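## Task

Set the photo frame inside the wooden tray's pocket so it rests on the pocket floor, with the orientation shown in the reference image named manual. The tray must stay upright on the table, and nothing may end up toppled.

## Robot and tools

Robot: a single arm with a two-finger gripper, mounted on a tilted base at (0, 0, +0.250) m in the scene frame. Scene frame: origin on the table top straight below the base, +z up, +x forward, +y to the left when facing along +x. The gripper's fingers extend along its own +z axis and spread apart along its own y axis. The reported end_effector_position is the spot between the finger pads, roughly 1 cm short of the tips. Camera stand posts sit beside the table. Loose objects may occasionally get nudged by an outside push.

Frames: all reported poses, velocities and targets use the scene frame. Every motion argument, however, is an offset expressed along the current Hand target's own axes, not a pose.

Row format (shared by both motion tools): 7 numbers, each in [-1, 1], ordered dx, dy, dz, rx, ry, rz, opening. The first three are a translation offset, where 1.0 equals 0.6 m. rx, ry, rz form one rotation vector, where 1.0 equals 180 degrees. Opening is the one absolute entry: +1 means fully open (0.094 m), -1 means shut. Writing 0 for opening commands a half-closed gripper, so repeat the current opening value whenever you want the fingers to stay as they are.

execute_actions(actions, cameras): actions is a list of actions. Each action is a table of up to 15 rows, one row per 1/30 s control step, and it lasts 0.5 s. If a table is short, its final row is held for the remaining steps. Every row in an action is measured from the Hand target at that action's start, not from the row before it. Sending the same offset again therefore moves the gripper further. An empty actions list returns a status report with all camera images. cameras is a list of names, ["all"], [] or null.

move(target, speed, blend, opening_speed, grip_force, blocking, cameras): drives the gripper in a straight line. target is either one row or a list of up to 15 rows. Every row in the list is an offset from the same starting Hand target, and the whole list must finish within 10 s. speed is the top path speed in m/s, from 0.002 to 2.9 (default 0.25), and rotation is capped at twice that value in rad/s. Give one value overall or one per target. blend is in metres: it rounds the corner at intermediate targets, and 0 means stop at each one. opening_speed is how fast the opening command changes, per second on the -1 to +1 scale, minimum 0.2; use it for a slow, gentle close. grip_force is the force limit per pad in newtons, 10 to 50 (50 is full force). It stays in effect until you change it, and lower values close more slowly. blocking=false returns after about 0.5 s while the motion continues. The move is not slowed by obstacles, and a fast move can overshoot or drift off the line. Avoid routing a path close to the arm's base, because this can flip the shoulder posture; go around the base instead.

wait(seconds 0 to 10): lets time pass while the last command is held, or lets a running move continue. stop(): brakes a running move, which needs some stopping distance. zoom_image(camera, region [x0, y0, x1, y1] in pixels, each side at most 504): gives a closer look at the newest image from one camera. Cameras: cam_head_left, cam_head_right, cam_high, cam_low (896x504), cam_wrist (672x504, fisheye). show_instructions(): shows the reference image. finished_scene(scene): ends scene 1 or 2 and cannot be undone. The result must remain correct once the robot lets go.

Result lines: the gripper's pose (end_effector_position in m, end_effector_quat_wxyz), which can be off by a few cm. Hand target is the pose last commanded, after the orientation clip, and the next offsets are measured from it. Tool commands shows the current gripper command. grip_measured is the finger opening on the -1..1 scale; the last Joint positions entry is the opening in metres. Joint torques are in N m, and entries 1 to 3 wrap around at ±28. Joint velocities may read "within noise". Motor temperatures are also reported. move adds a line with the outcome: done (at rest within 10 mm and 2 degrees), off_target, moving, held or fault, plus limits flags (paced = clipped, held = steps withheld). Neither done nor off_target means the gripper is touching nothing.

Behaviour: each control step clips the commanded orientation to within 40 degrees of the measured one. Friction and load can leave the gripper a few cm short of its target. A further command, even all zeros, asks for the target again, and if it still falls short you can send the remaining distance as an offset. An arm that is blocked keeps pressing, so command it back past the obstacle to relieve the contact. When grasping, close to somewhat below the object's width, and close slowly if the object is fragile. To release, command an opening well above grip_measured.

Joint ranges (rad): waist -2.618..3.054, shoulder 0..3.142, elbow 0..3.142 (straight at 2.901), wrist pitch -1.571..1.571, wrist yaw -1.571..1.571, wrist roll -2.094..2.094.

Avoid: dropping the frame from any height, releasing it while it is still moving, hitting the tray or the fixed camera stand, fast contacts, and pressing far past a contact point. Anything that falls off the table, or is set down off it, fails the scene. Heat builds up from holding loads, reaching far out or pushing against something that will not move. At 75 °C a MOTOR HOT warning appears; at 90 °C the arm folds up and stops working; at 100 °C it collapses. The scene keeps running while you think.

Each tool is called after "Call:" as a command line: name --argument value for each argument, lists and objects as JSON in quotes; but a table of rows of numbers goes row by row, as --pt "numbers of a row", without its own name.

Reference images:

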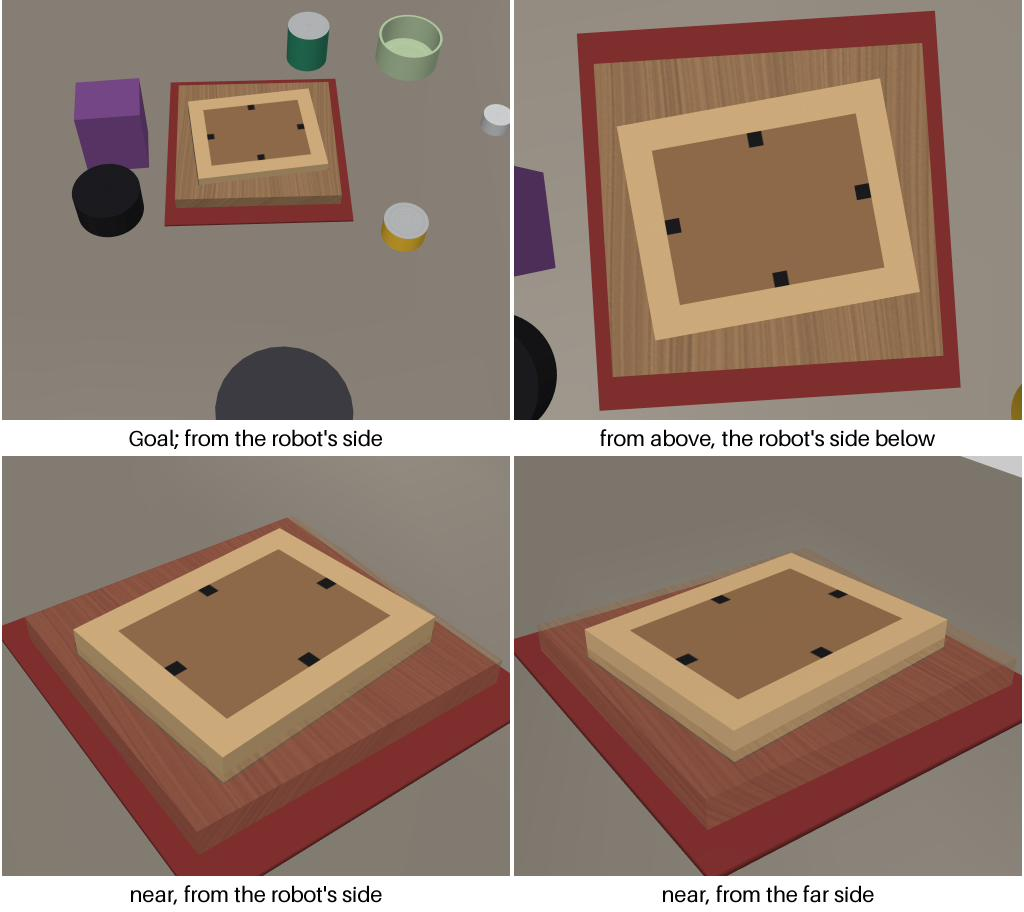

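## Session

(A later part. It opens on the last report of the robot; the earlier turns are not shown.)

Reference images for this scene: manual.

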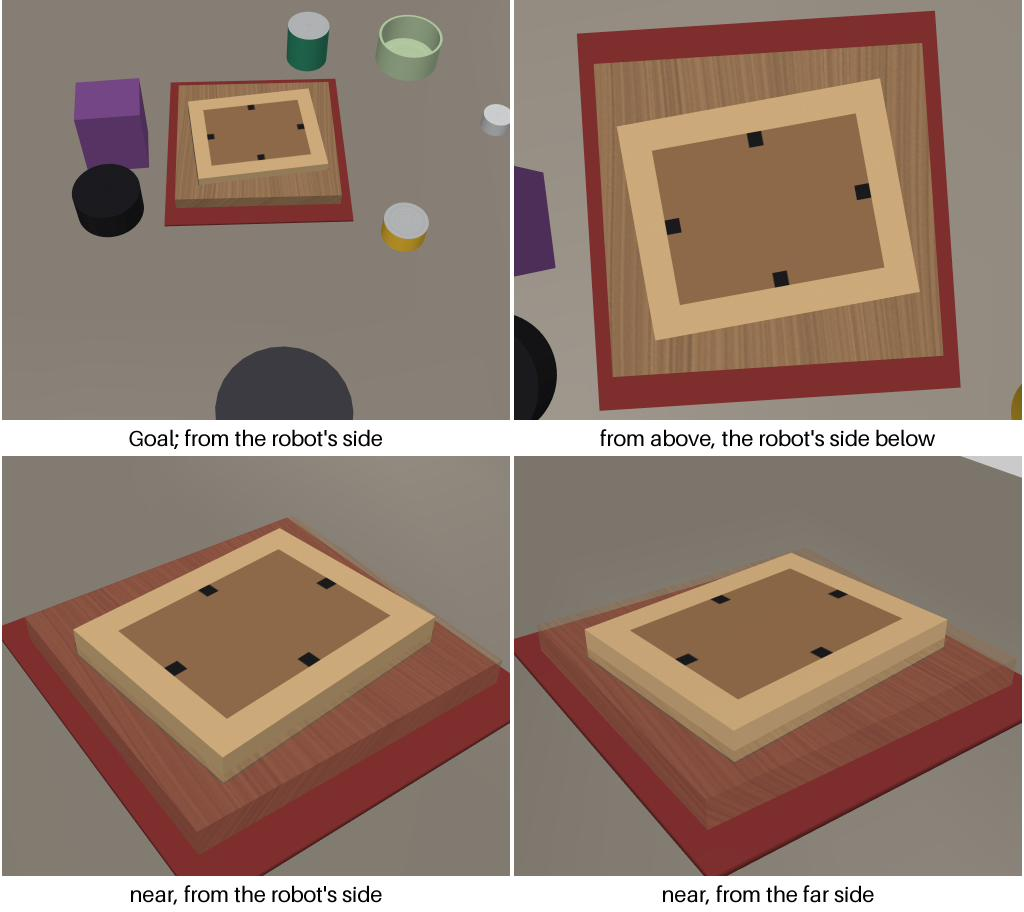

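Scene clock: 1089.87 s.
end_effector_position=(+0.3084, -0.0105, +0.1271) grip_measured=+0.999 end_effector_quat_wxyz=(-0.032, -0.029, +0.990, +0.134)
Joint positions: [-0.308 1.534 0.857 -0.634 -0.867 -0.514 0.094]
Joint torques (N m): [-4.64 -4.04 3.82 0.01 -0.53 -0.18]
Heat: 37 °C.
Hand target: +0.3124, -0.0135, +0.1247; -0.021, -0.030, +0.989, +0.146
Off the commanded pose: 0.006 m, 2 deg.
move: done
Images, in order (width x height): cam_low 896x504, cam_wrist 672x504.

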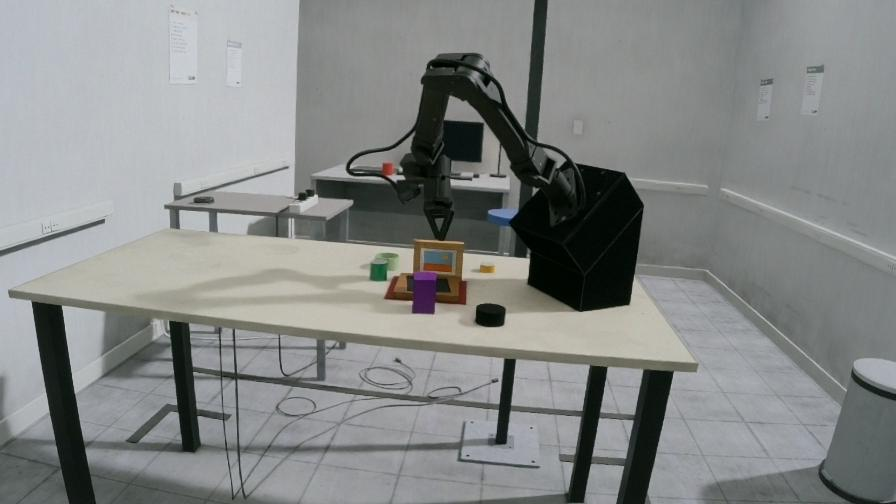

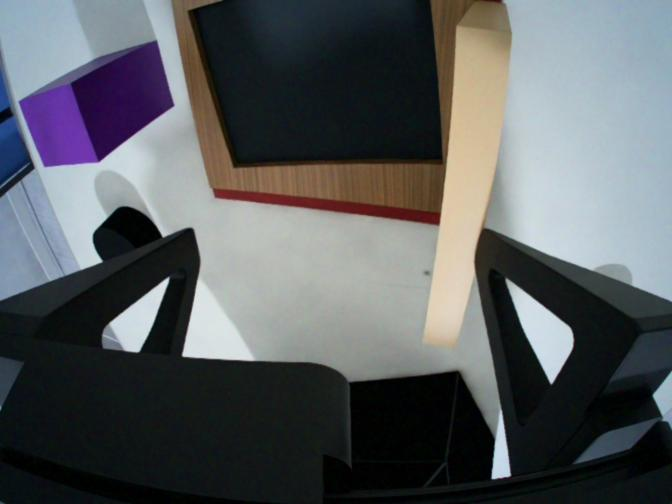

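Call:
move --target '[0.0026, 0.0258, -0.0794, 0, 0, 0, 1.0]' --speed 0.06 --cameras '["cam_wrist", "cam_low"]'

Call:
zoom_image --camera "cam_low" --region '[370, 220, 500, 320]'

Scene clock: 1099.47 s.
end_effector_position=(+0.3038, -0.0118, +0.1647) grip_measured=+0.999 end_effector_quat_wxyz=(-0.038, -0.025, +0.988, +0.150)
Joint positions: [-0.42 1.506 0.931 -0.915 -0.907 -0.714 0.094]
Joint torques (N m): [-5.5 -7.98 4.94 -0.46 -0.31 -0.09]
Heat: 36 °C.
Hand target: +0.3124, -0.0125, +0.1748; -0.021, -0.030, +0.989, +0.146
Off the commanded pose: 0.013 m, 2 deg.
move: off_target
Images, in order (width x height): cam_low 896x504, cam_wrist 672x504.

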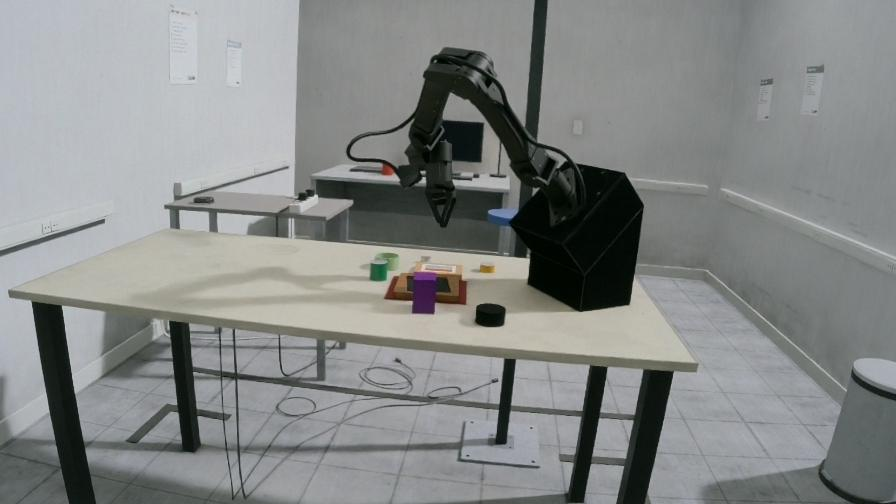

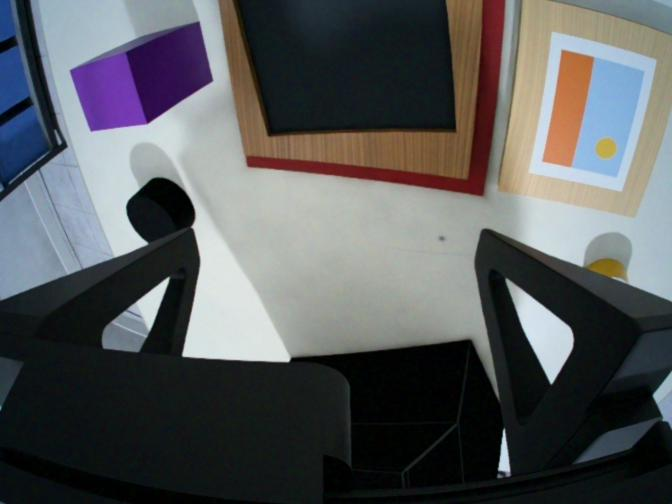

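Scaled by 3.877 from the camera's 896x504 image, which has a finer 1280x720 frame.

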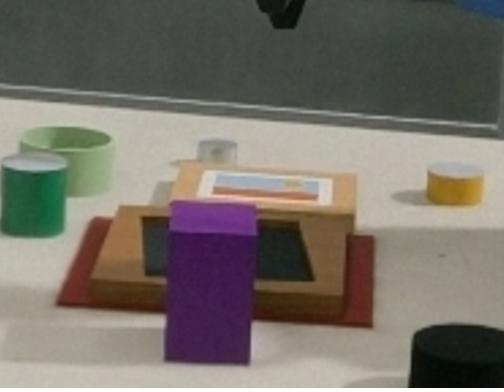

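Call:
move --pt "-0.0002 -0.2558 0.053 0 0 0 1.0" --pt "-0.0042 -0.2967 0.1767 0 0 0 1.0" --speed '[0.12, 0.07]' --blend '[0.015, 0]' --cameras '["cam_wrist"]'

Scene clock: 1180.03 s.
end_effector_position=(+0.3209, -0.1514, +0.0280) grip_measured=+0.999 end_effector_quat_wxyz=(-0.020, -0.035, +0.989, +0.140)
Joint positions: [-0.434 2.232 1.265 -0.481 -0.913 -0.712 0.094]
Joint torques (N m): [-6.28 -6.67 3.1 -0.12 -0.24 0.08]
Heat: 38 °C.
Hand target: +0.3191, -0.1520, +0.0216; -0.021, -0.030, +0.989, +0.146
Off the commanded pose: 0.007 m, 1 deg.
move: done
Images, in order (width x height): cam_wrist 672x504.

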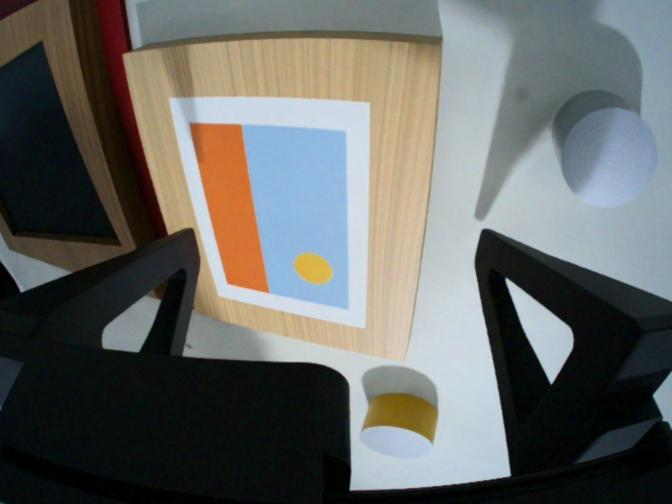

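Call:
move --pt "-0.005 0.1083 0.0185 0 0 0 1.0" --pt "-0.0035 0.1223 -0.0277 0 0 0 1.0" --speed '[0.05, 0.04]' --blend 0

Call:
move --pt "0.0015 0.0135 -0.0447 0 0 0 1.0" --pt "0.0025 0.0583 -0.0774 0 0 0 1.0" --speed '[0.04, 0.04]' --blend 0 --cameras '["cam_wrist", "cam_low"]'

Call:
zoom_image --camera "cam_low" --region '[370, 220, 500, 320]'

Scene clock: 1205.50 s.
end_effector_position=(+0.3118, -0.1155, +0.0451) grip_measured=+0.999 end_effector_quat_wxyz=(-0.039, -0.038, +0.995, +0.088)
Joint positions: [-0.365 2.007 1.044 -0.362 -0.791 -0.574 0.094]
Joint torques (N m): [-5.55 -11.17 1.11 -0.74 -1.45 -0.15]
Heat: 37 °C.
Hand target: +0.3180, -0.0865, +0.0587; -0.021, -0.030, +0.989, +0.146
Off the commanded pose: 0.033 m, 7 deg.
move: off_target

Scene clock: 1207.97 s.
end_effector_position=(+0.3111, -0.0796, +0.1039) grip_measured=+0.999 end_effector_quat_wxyz=(-0.043, -0.030, +0.991, +0.120)
Joint positions: [-0.42 1.811 1.015 -0.649 -0.853 -0.686 0.094]
Joint torques (N m): [-5.65 -9.73 1.87 -0.45 -0.86 -0.17]
Heat: 37 °C.
Hand target: +0.3171, -0.0665, +0.1134; -0.021, -0.030, +0.989, +0.146
Off the commanded pose: 0.017 m, 4 deg.
move: off_target
Images, in order (width x height): cam_low 896x504, cam_wrist 672x504.

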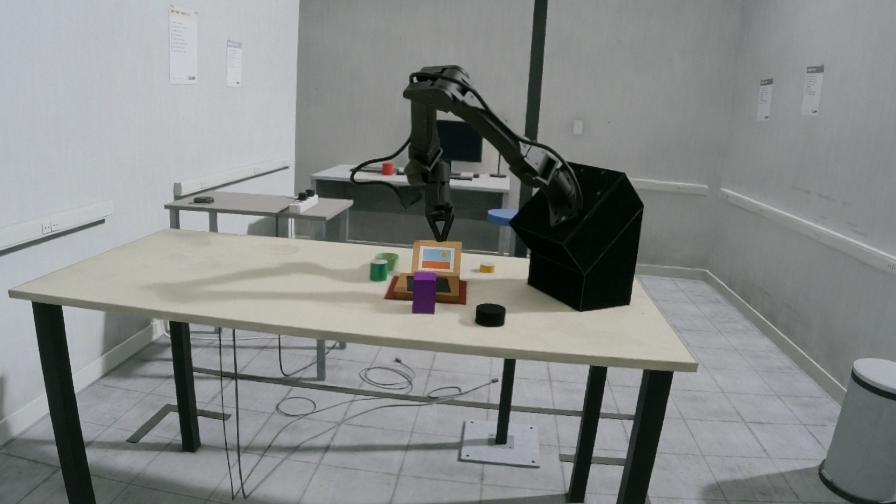

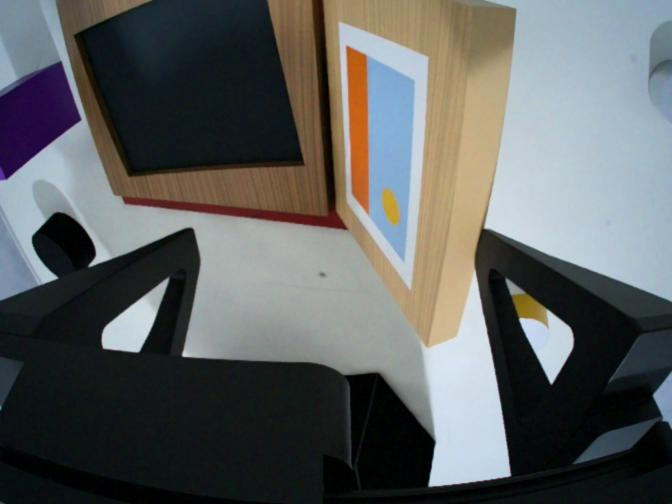

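Scaled by 3.877 from the camera's 896x504 image, which has a finer 1280x720 frame.

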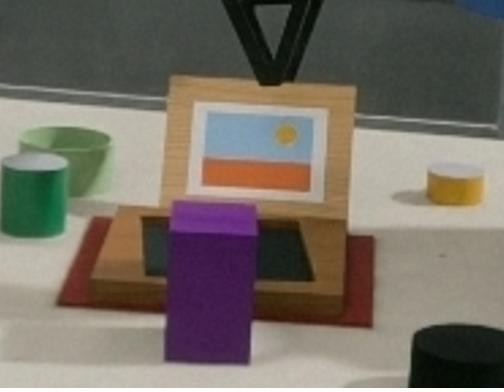

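Call:
move --target '[-0.0022, -0.0125, 0.0672, 0.0933, 0, 0, 1.0]' --speed 0.04 --cameras '["cam_wrist", "cam_low"]'

Call:
zoom_image --camera "cam_low" --region '[370, 220, 500, 320]'

Scene clock: 1233.17 s.
end_effector_position=(+0.3140, -0.0890, +0.0729) grip_measured=+0.999 end_effector_quat_wxyz=(-0.026, -0.026, +0.998, -0.046)
Joint positions: [-0.242 1.677 0.801 -0.199 -0.508 -0.296 0.094]
Joint torques (N m): [-1.83 -9.51 1.26 0.03 -0.89 0.09]
Heat: 38 °C.
Hand target: +0.3168, -0.0620, +0.0725; -0.017, -0.033, +0.999, +0.000
Off the commanded pose: 0.027 m, 6 deg.
move: off_target
Images, in order (width x height): cam_low 896x504, cam_wrist 672x504.

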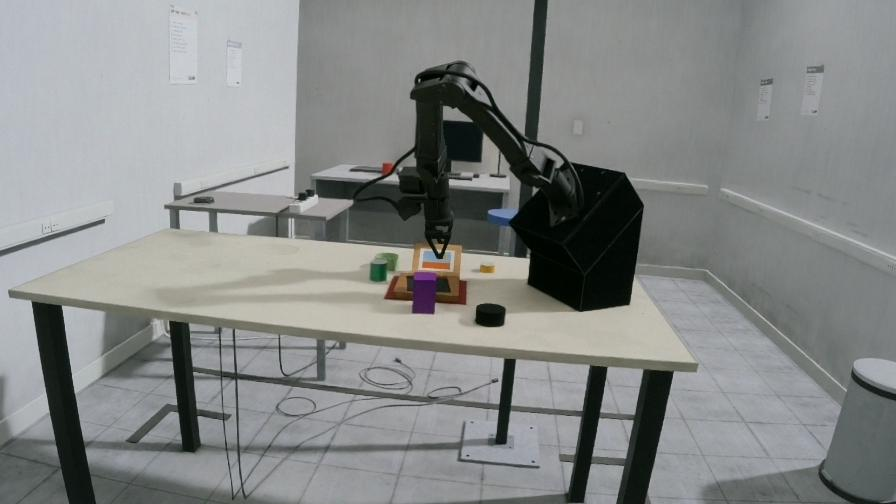

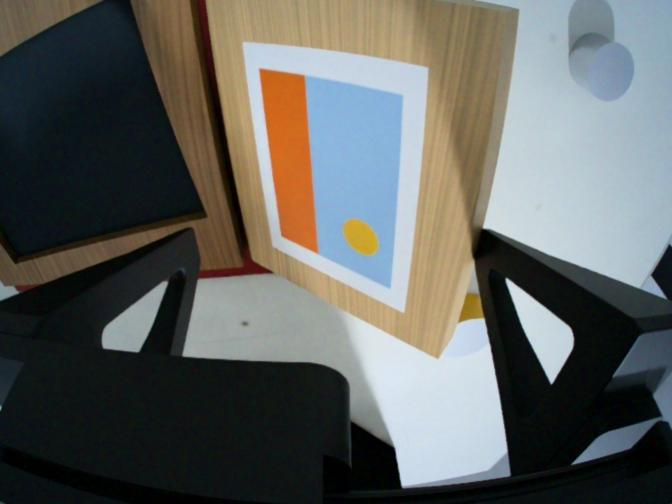

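Scaled by 3.877 from the camera's 896x504 image, which has a finer 1280x720 frame.

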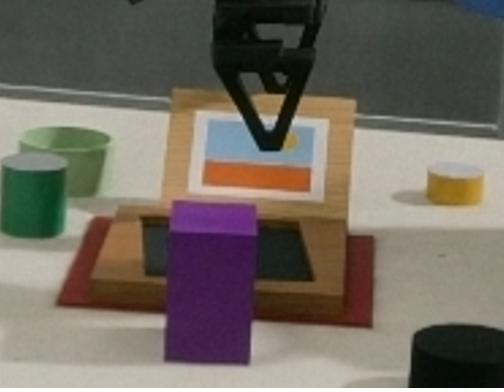

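Call:
move --pt "0.0048 -0.0207 -0.063 -0.0833 0 0 1.0" --pt "0.0058 -0.0201 -0.095 -0.1833 0 0 1.0" --speed '[0.06, 0.06]' --blend '[0.01, 0]' --cameras '["cam_wrist", "cam_low"]'

Call:
zoom_image --camera "cam_low" --region '[370, 220, 500, 320]'

Scene clock: 1293.17 s.
end_effector_position=(+0.3160, -0.0675, +0.1291) grip_measured=+1.000 end_effector_quat_wxyz=(-0.034, -0.042, +0.959, +0.279)
Joint positions: [-0.508 2.067 1.305 -1.244 -1.048 -1.24 0.094]
Joint torques (N m): [-8.02 -5.72 3.6 -0.89 -0.33 -0.12]
Heat: 37 °C.
Hand target: +0.3159, -0.0743, +0.1296; -0.025, -0.027, +0.958, +0.284
Off the commanded pose: 0.007 m, 2 deg.
move: done
Images, in order (width x height): cam_low 896x504, cam_wrist 672x504.

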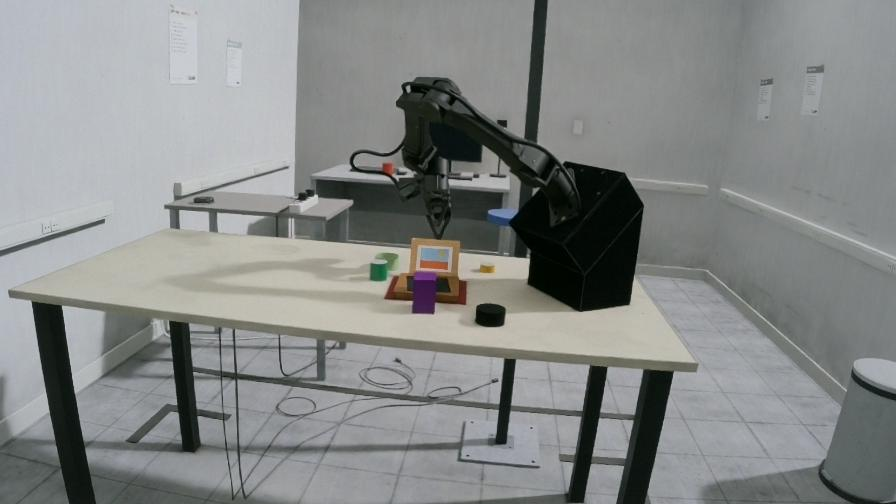

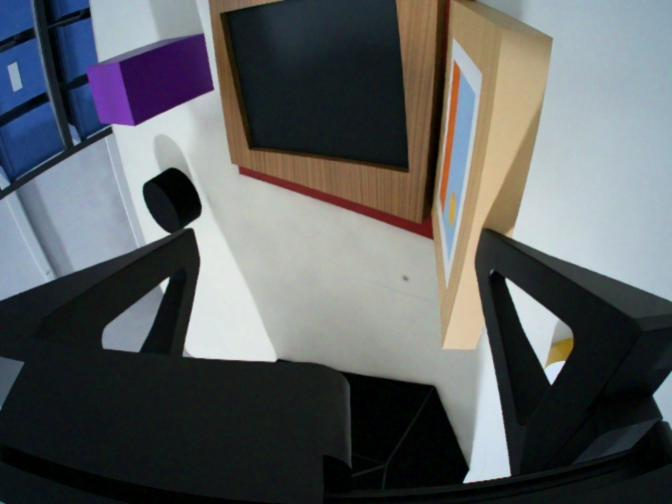

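Scaled by 3.877 from the camera's 896x504 image, which has a finer 1280x720 frame.

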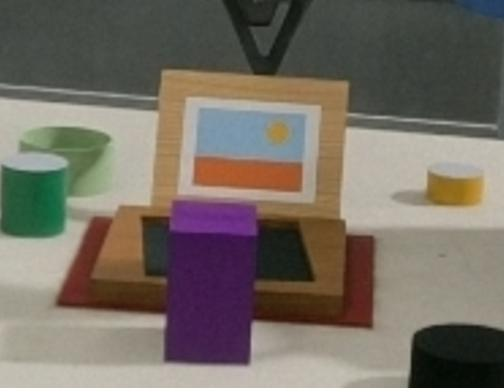

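Call:
zoom_image --camera "cam_wrist" --region '[410, 150, 610, 370]'

Scaled by 2.291 from the camera's 672x504 image, which has a finer 960x720 frame.

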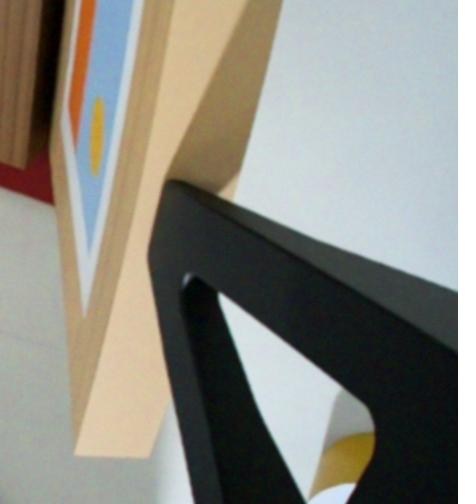

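Call:
move --pt "-0.0046 0.0226 0.0589 0.1506 0 0 1.0" --pt "-0.0066 0.0167 0.094 0.295 0 0 1.0" --speed '[0.07, 0.07]' --blend '[0.005, 0]' --cameras '["cam_wrist", "cam_low"]'

Call:
zoom_image --camera "cam_low" --region '[370, 220, 500, 320]'

Scene clock: 1452.00 s.
end_effector_position=(+0.3156, -0.0458, +0.0879) grip_measured=+1.000 end_effector_quat_wxyz=(-0.018, -0.033, +0.981, -0.192)
Joint positions: [0.059 1.431 0.7 -0.211 -0.055 -0.02 0.094]
Joint torques (N m): [-1.25 -8.96 1.47 0.2 -0.07 0.15]
Heat: 36 °C.
Hand target: +0.3159, -0.0350, +0.0877; -0.011, -0.035, +0.984, -0.174
Off the commanded pose: 0.011 m, 2 deg.
move: off_target
Images, in order (width x height): cam_low 896x504, cam_wrist 672x504.

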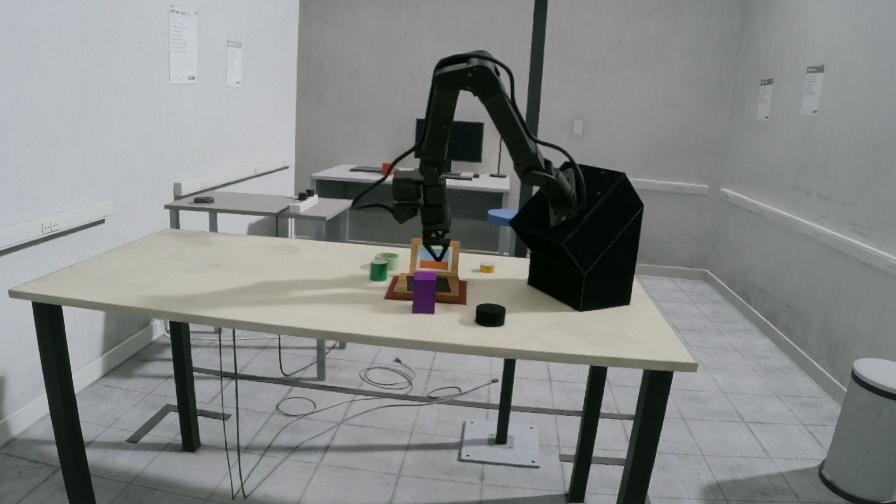

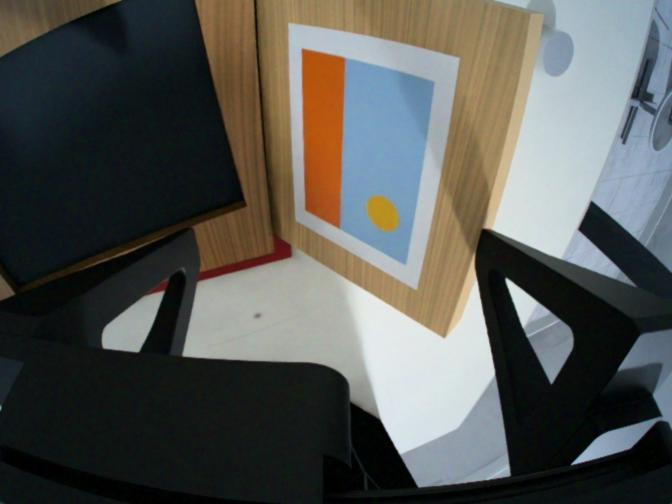

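Scaled by 3.877 from the camera's 896x504 image, which has a finer 1280x720 frame.

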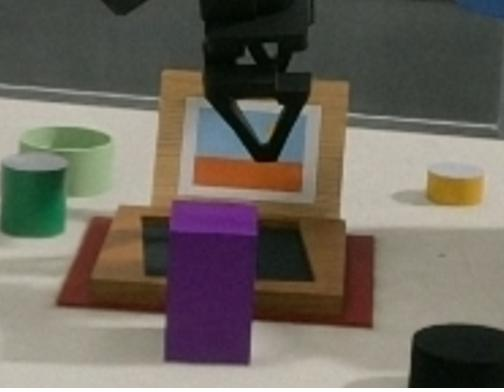

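Call:
zoom_image --camera "cam_wrist" --region '[400, 150, 600, 370]'

Scaled by 2.291 from the camera's 672x504 image, which has a finer 960x720 frame.

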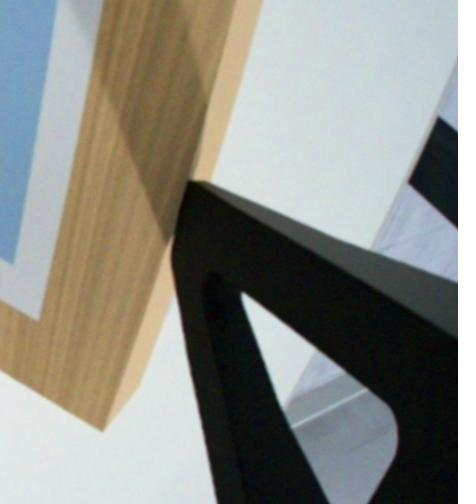

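Call:
move --target '[0.0005, -0.0046, -0.0125, 0, 0, 0, 0.3]' --speed 0.006 --opening_speed 0.35 --cameras '["cam_wrist", "cam_low"]'

Call:
zoom_image --camera "cam_low" --region '[370, 220, 500, 320]'

Scene clock: 1488.97 s.
end_effector_position=(+0.3167, -0.0469, +0.0971) grip_measured=+0.302 end_effector_quat_wxyz=(-0.015, -0.034, +0.978, -0.205)
Joint positions: [0.059 1.397 0.7 -0.241 -0.027 -0.019 0.061]
Joint torques (N m): [-2.24 -8.69 1.76 0.14 -0.45 0.01]
Heat: 35 °C.
Hand target: +0.3159, -0.0350, +0.0957; -0.011, -0.035, +0.984, -0.174
Off the commanded pose: 0.012 m, 4 deg.
move: off_target
Images, in order (width x height): cam_low 896x504, cam_wrist 672x504.

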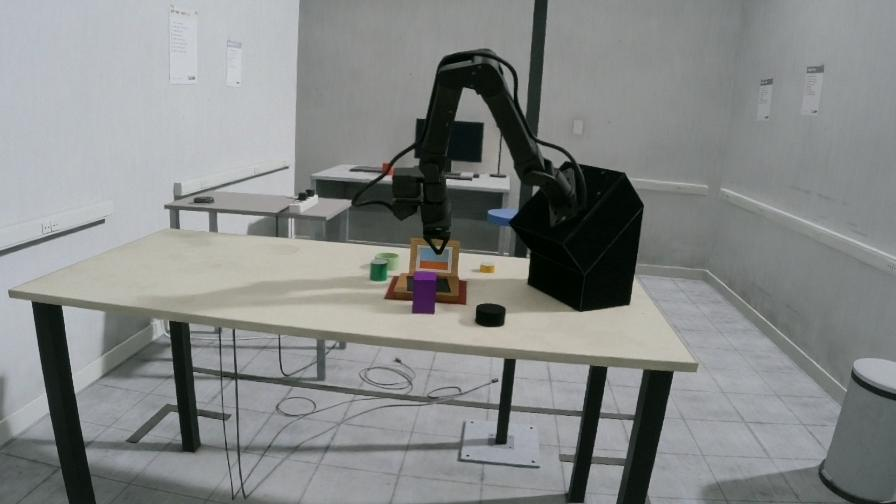

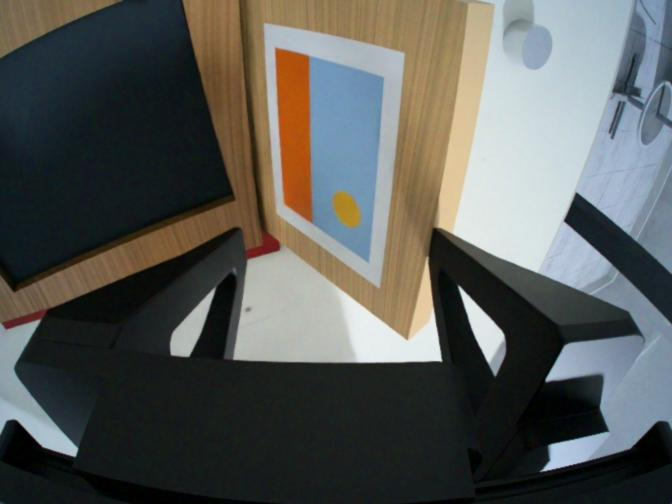

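Scaled by 3.877 from the camera's 896x504 image, which has a finer 1280x720 frame.

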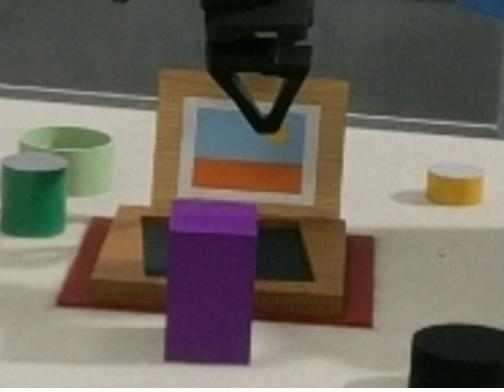

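Call:
move --target '[0.0002, -0.0023, -0.0063, 0, 0, 0, -0.2]' --speed 0.005 --opening_speed 0.35 --cameras '["cam_wrist", "cam_low"]'

Call:
zoom_image --camera "cam_wrist" --region '[200, 0, 520, 370]'

Call:
zoom_image --camera "cam_low" --region '[370, 220, 500, 320]'

Scene clock: 1500.13 s.
end_effector_position=(+0.3170, -0.0484, +0.1033) grip_measured=-0.198 end_effector_quat_wxyz=(-0.014, -0.030, +0.977, -0.211)
Joint positions: [0.05 1.375 0.7 -0.262 -0.021 -0.019 0.038]
Joint torques (N m): [-2.14 -8.16 1.88 0.19 -0.54 -0.07]
Heat: 35 °C.
Hand target: +0.3159, -0.0350, +0.0997; -0.011, -0.035, +0.984, -0.174
Off the commanded pose: 0.014 m, 4 deg.
move: off_target
Images, in order (width x height): cam_low 896x504, cam_wrist 672x504.

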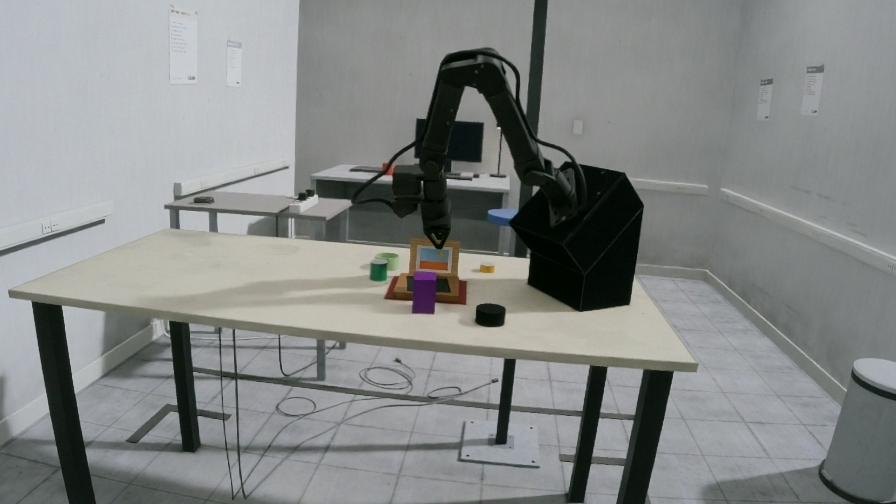

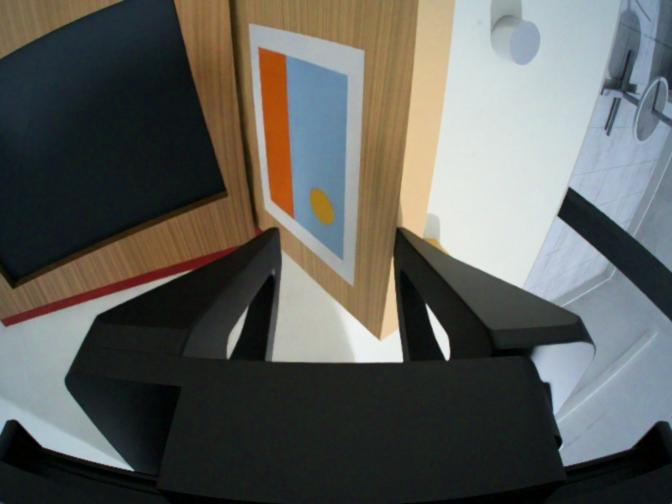

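Scaled by 1.362 from the camera's 672x504 image, which has a finer 960x720 frame.

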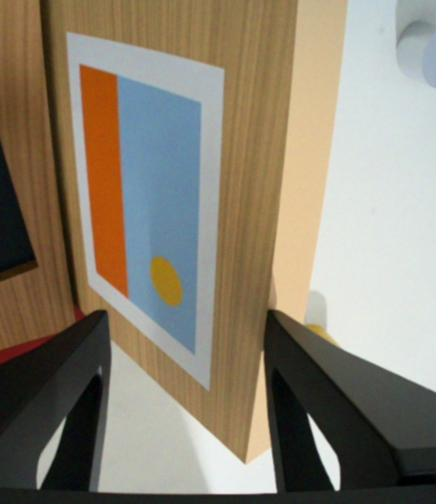

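Scaled by 3.877 from the camera's 896x504 image, which has a finer 1280x720 frame.

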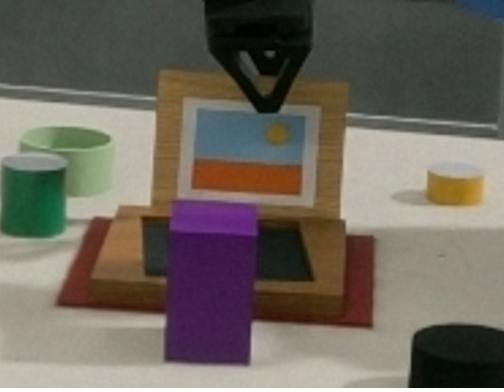

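Call:
move --target '[0.0002, -0.0016, -0.0045, 0, 0, 0, -0.5]' --speed 0.005 --opening_speed 0.3

Call:
move --target '[-0.0012, 0.0172, -0.0063, 0, 0, 0, -0.5]' --speed 0.015 --cameras '["cam_wrist", "cam_low"]'

Call:
zoom_image --camera "cam_wrist" --region '[200, 0, 520, 370]'

Call:
zoom_image --camera "cam_low" --region '[370, 220, 500, 320]'

Scene clock: 1526.60 s.
end_effector_position=(+0.3169, -0.0497, +0.1068) grip_measured=-0.498 end_effector_quat_wxyz=(-0.014, -0.029, +0.976, -0.214)
Joint positions: [0.044 1.364 0.7 -0.273 -0.018 -0.021 0.024]
Joint torques (N m): [-2.09 -8.03 2.03 0.2 -0.62 -0.08]
Heat: 35 °C.
Hand target: +0.3158, -0.0351, +0.1026; -0.011, -0.035, +0.984, -0.174
Off the commanded pose: 0.015 m, 5 deg.
move: off_target

Scene clock: 1527.73 s.
end_effector_position=(+0.3161, -0.0397, +0.1079) grip_measured=-0.498 end_effector_quat_wxyz=(-0.014, -0.032, +0.978, -0.207)
Joint positions: [0.07 1.342 0.7 -0.294 -0.017 -0.006 0.024]
Joint torques (N m): [-0.58 -7.69 2.43 0.2 -0.37 0.1]
Heat: 35 °C.
Hand target: +0.3159, -0.0240, +0.1026; -0.011, -0.035, +0.984, -0.174
Off the commanded pose: 0.016 m, 4 deg.
move: off_target
Images, in order (width x height): cam_low 896x504, cam_wrist 672x504.

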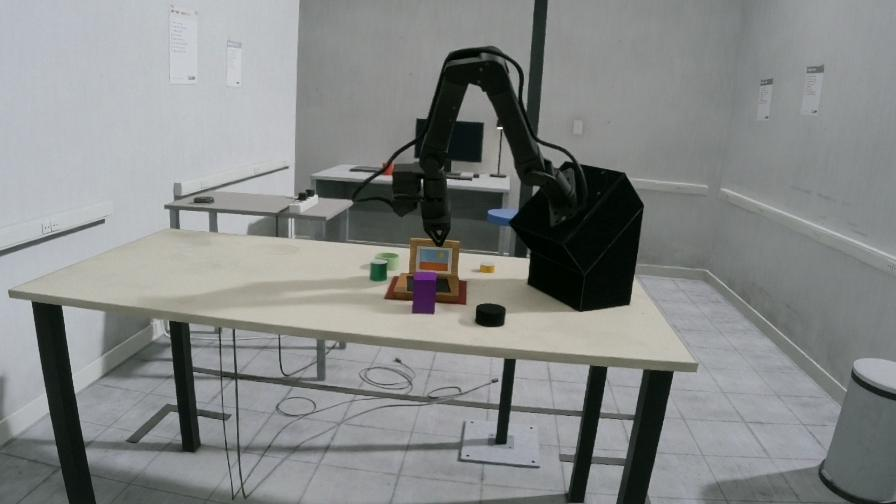

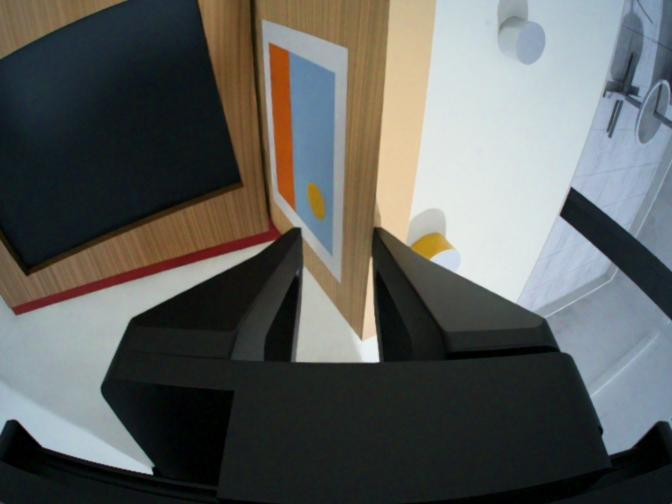

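Scaled by 1.362 from the camera's 672x504 image, which has a finer 960x720 frame.

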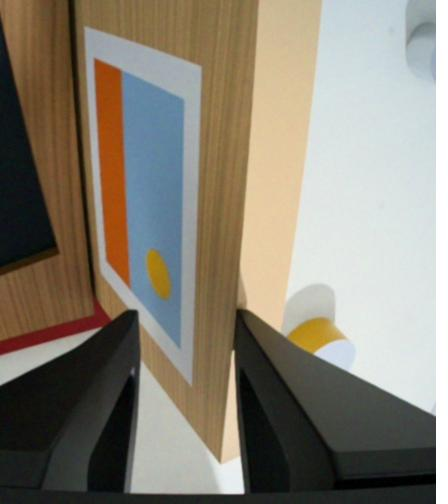

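Scaled by 3.877 from the camera's 896x504 image, which has a finer 1280x720 frame.

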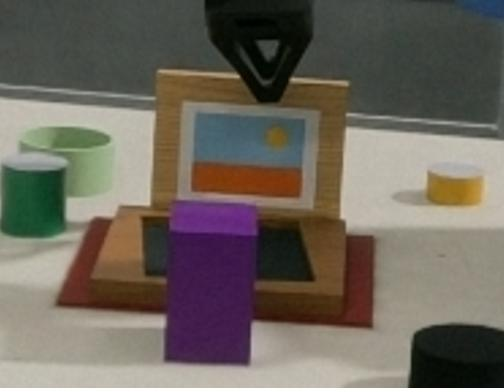

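Call:
move --target '[-0.0009, 0.0125, -0.0046, 0, 0, 0, -0.5]' --speed 0.015 --cameras '["cam_wrist", "cam_low"]'

Call:
zoom_image --camera "cam_wrist" --region '[200, 0, 520, 370]'

Call:
zoom_image --camera "cam_low" --region '[370, 220, 500, 320]'

Scene clock: 1561.50 s.
end_effector_position=(+0.3153, -0.0310, +0.1078) grip_measured=-0.498 end_effector_quat_wxyz=(-0.014, -0.032, +0.978, -0.206)
Joint positions: [0.102 1.327 0.7 -0.309 0 0.02 0.024]
Joint torques (N m): [-0.51 -7.47 2.8 0.18 -0.35 0.12]
Heat: 36 °C.
Hand target: +0.3159, -0.0159, +0.1026; -0.011, -0.035, +0.984, -0.174
Off the commanded pose: 0.016 m, 4 deg.
move: off_target
Images, in order (width x height): cam_low 896x504, cam_wrist 672x504.

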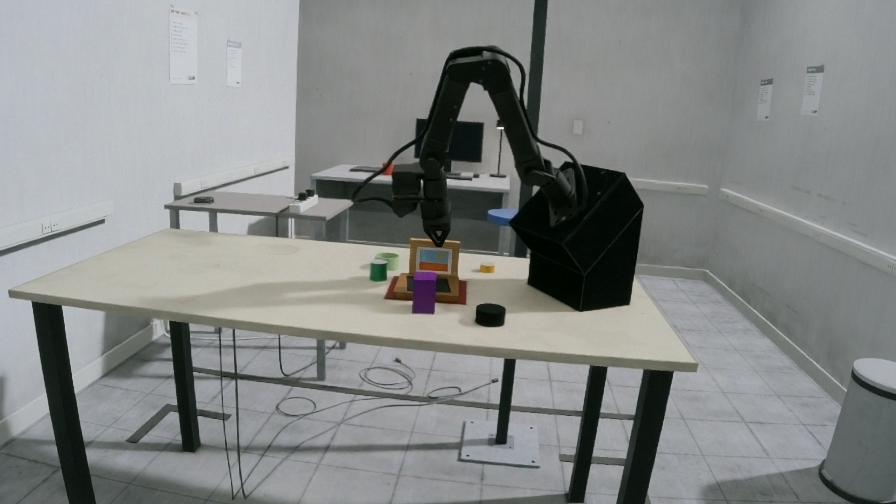

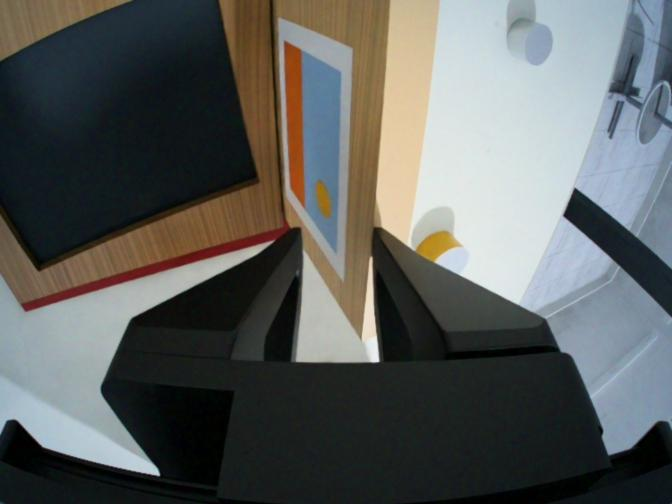

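Scaled by 1.362 from the camera's 672x504 image, which has a finer 960x720 frame.

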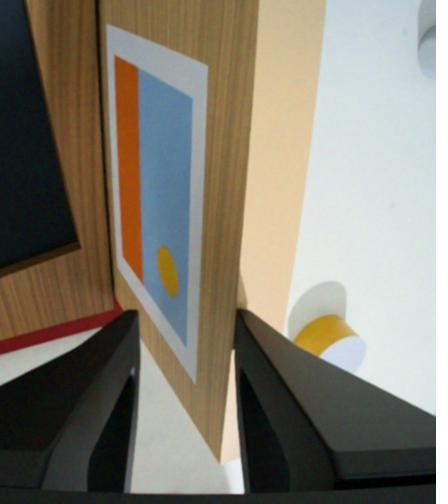

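Scaled by 3.877 from the camera's 896x504 image, which has a finer 1280x720 frame.

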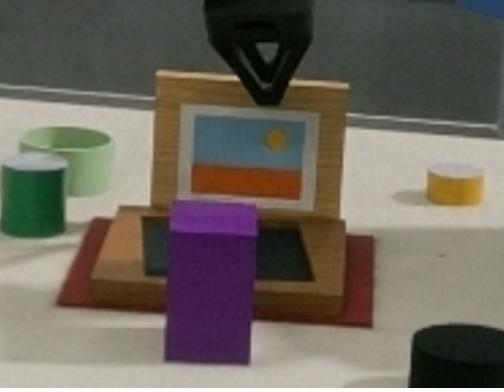

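Call:
move --target '[-0.0011, 0.0156, -0.0057, 0, 0, 0, -0.5]' --speed 0.015 --cameras '["cam_wrist", "cam_low"]'

Call:
zoom_image --camera "cam_wrist" --region '[200, 0, 520, 370]'

Call:
zoom_image --camera "cam_low" --region '[370, 220, 500, 320]'

Scene clock: 1568.87 s.
end_effector_position=(+0.3140, -0.0197, +0.1069) grip_measured=-0.498 end_effector_quat_wxyz=(-0.014, -0.033, +0.979, -0.203)
Joint positions: [0.144 1.311 0.7 -0.323 0.018 0.051 0.024]
Joint torques (N m): [-0.51 -7.24 3.38 0.12 -0.29 0.14]
Heat: 36 °C.
Hand target: +0.3159, -0.0060, +0.1026; -0.011, -0.035, +0.984, -0.174
Off the commanded pose: 0.015 m, 3 deg.
move: off_target
Images, in order (width x height): cam_low 896x504, cam_wrist 672x504.

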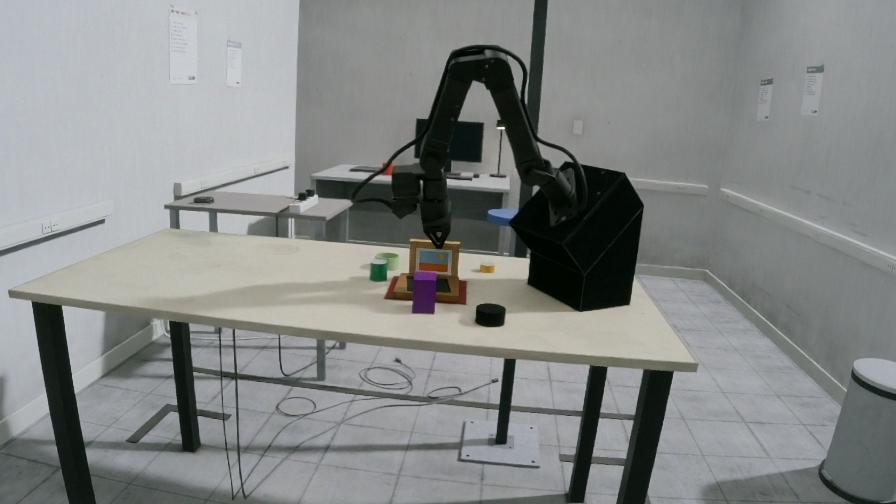

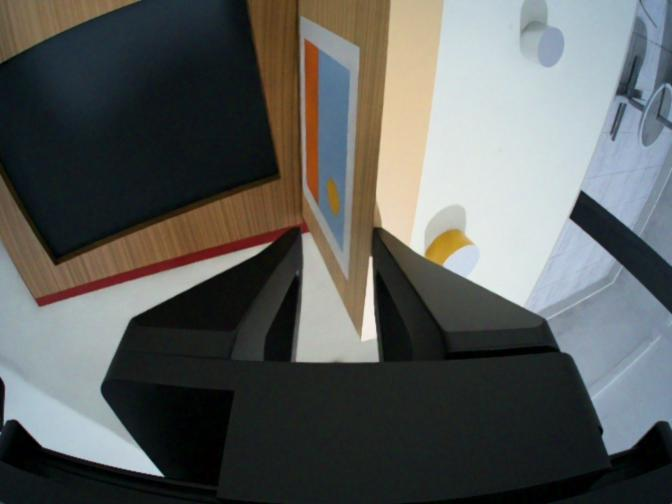

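Scaled by 1.362 from the camera's 672x504 image, which has a finer 960x720 frame.

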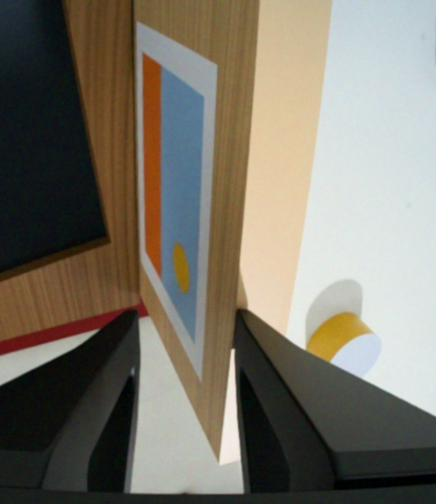

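Scaled by 3.877 from the camera's 896x504 image, which has a finer 1280x720 frame.

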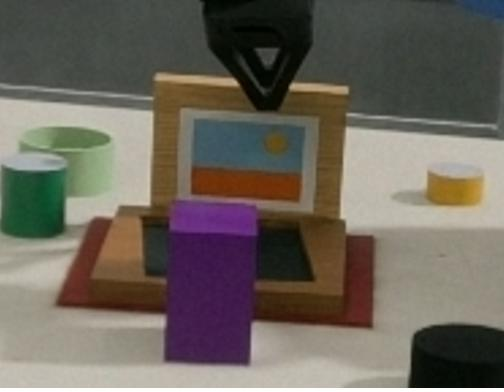

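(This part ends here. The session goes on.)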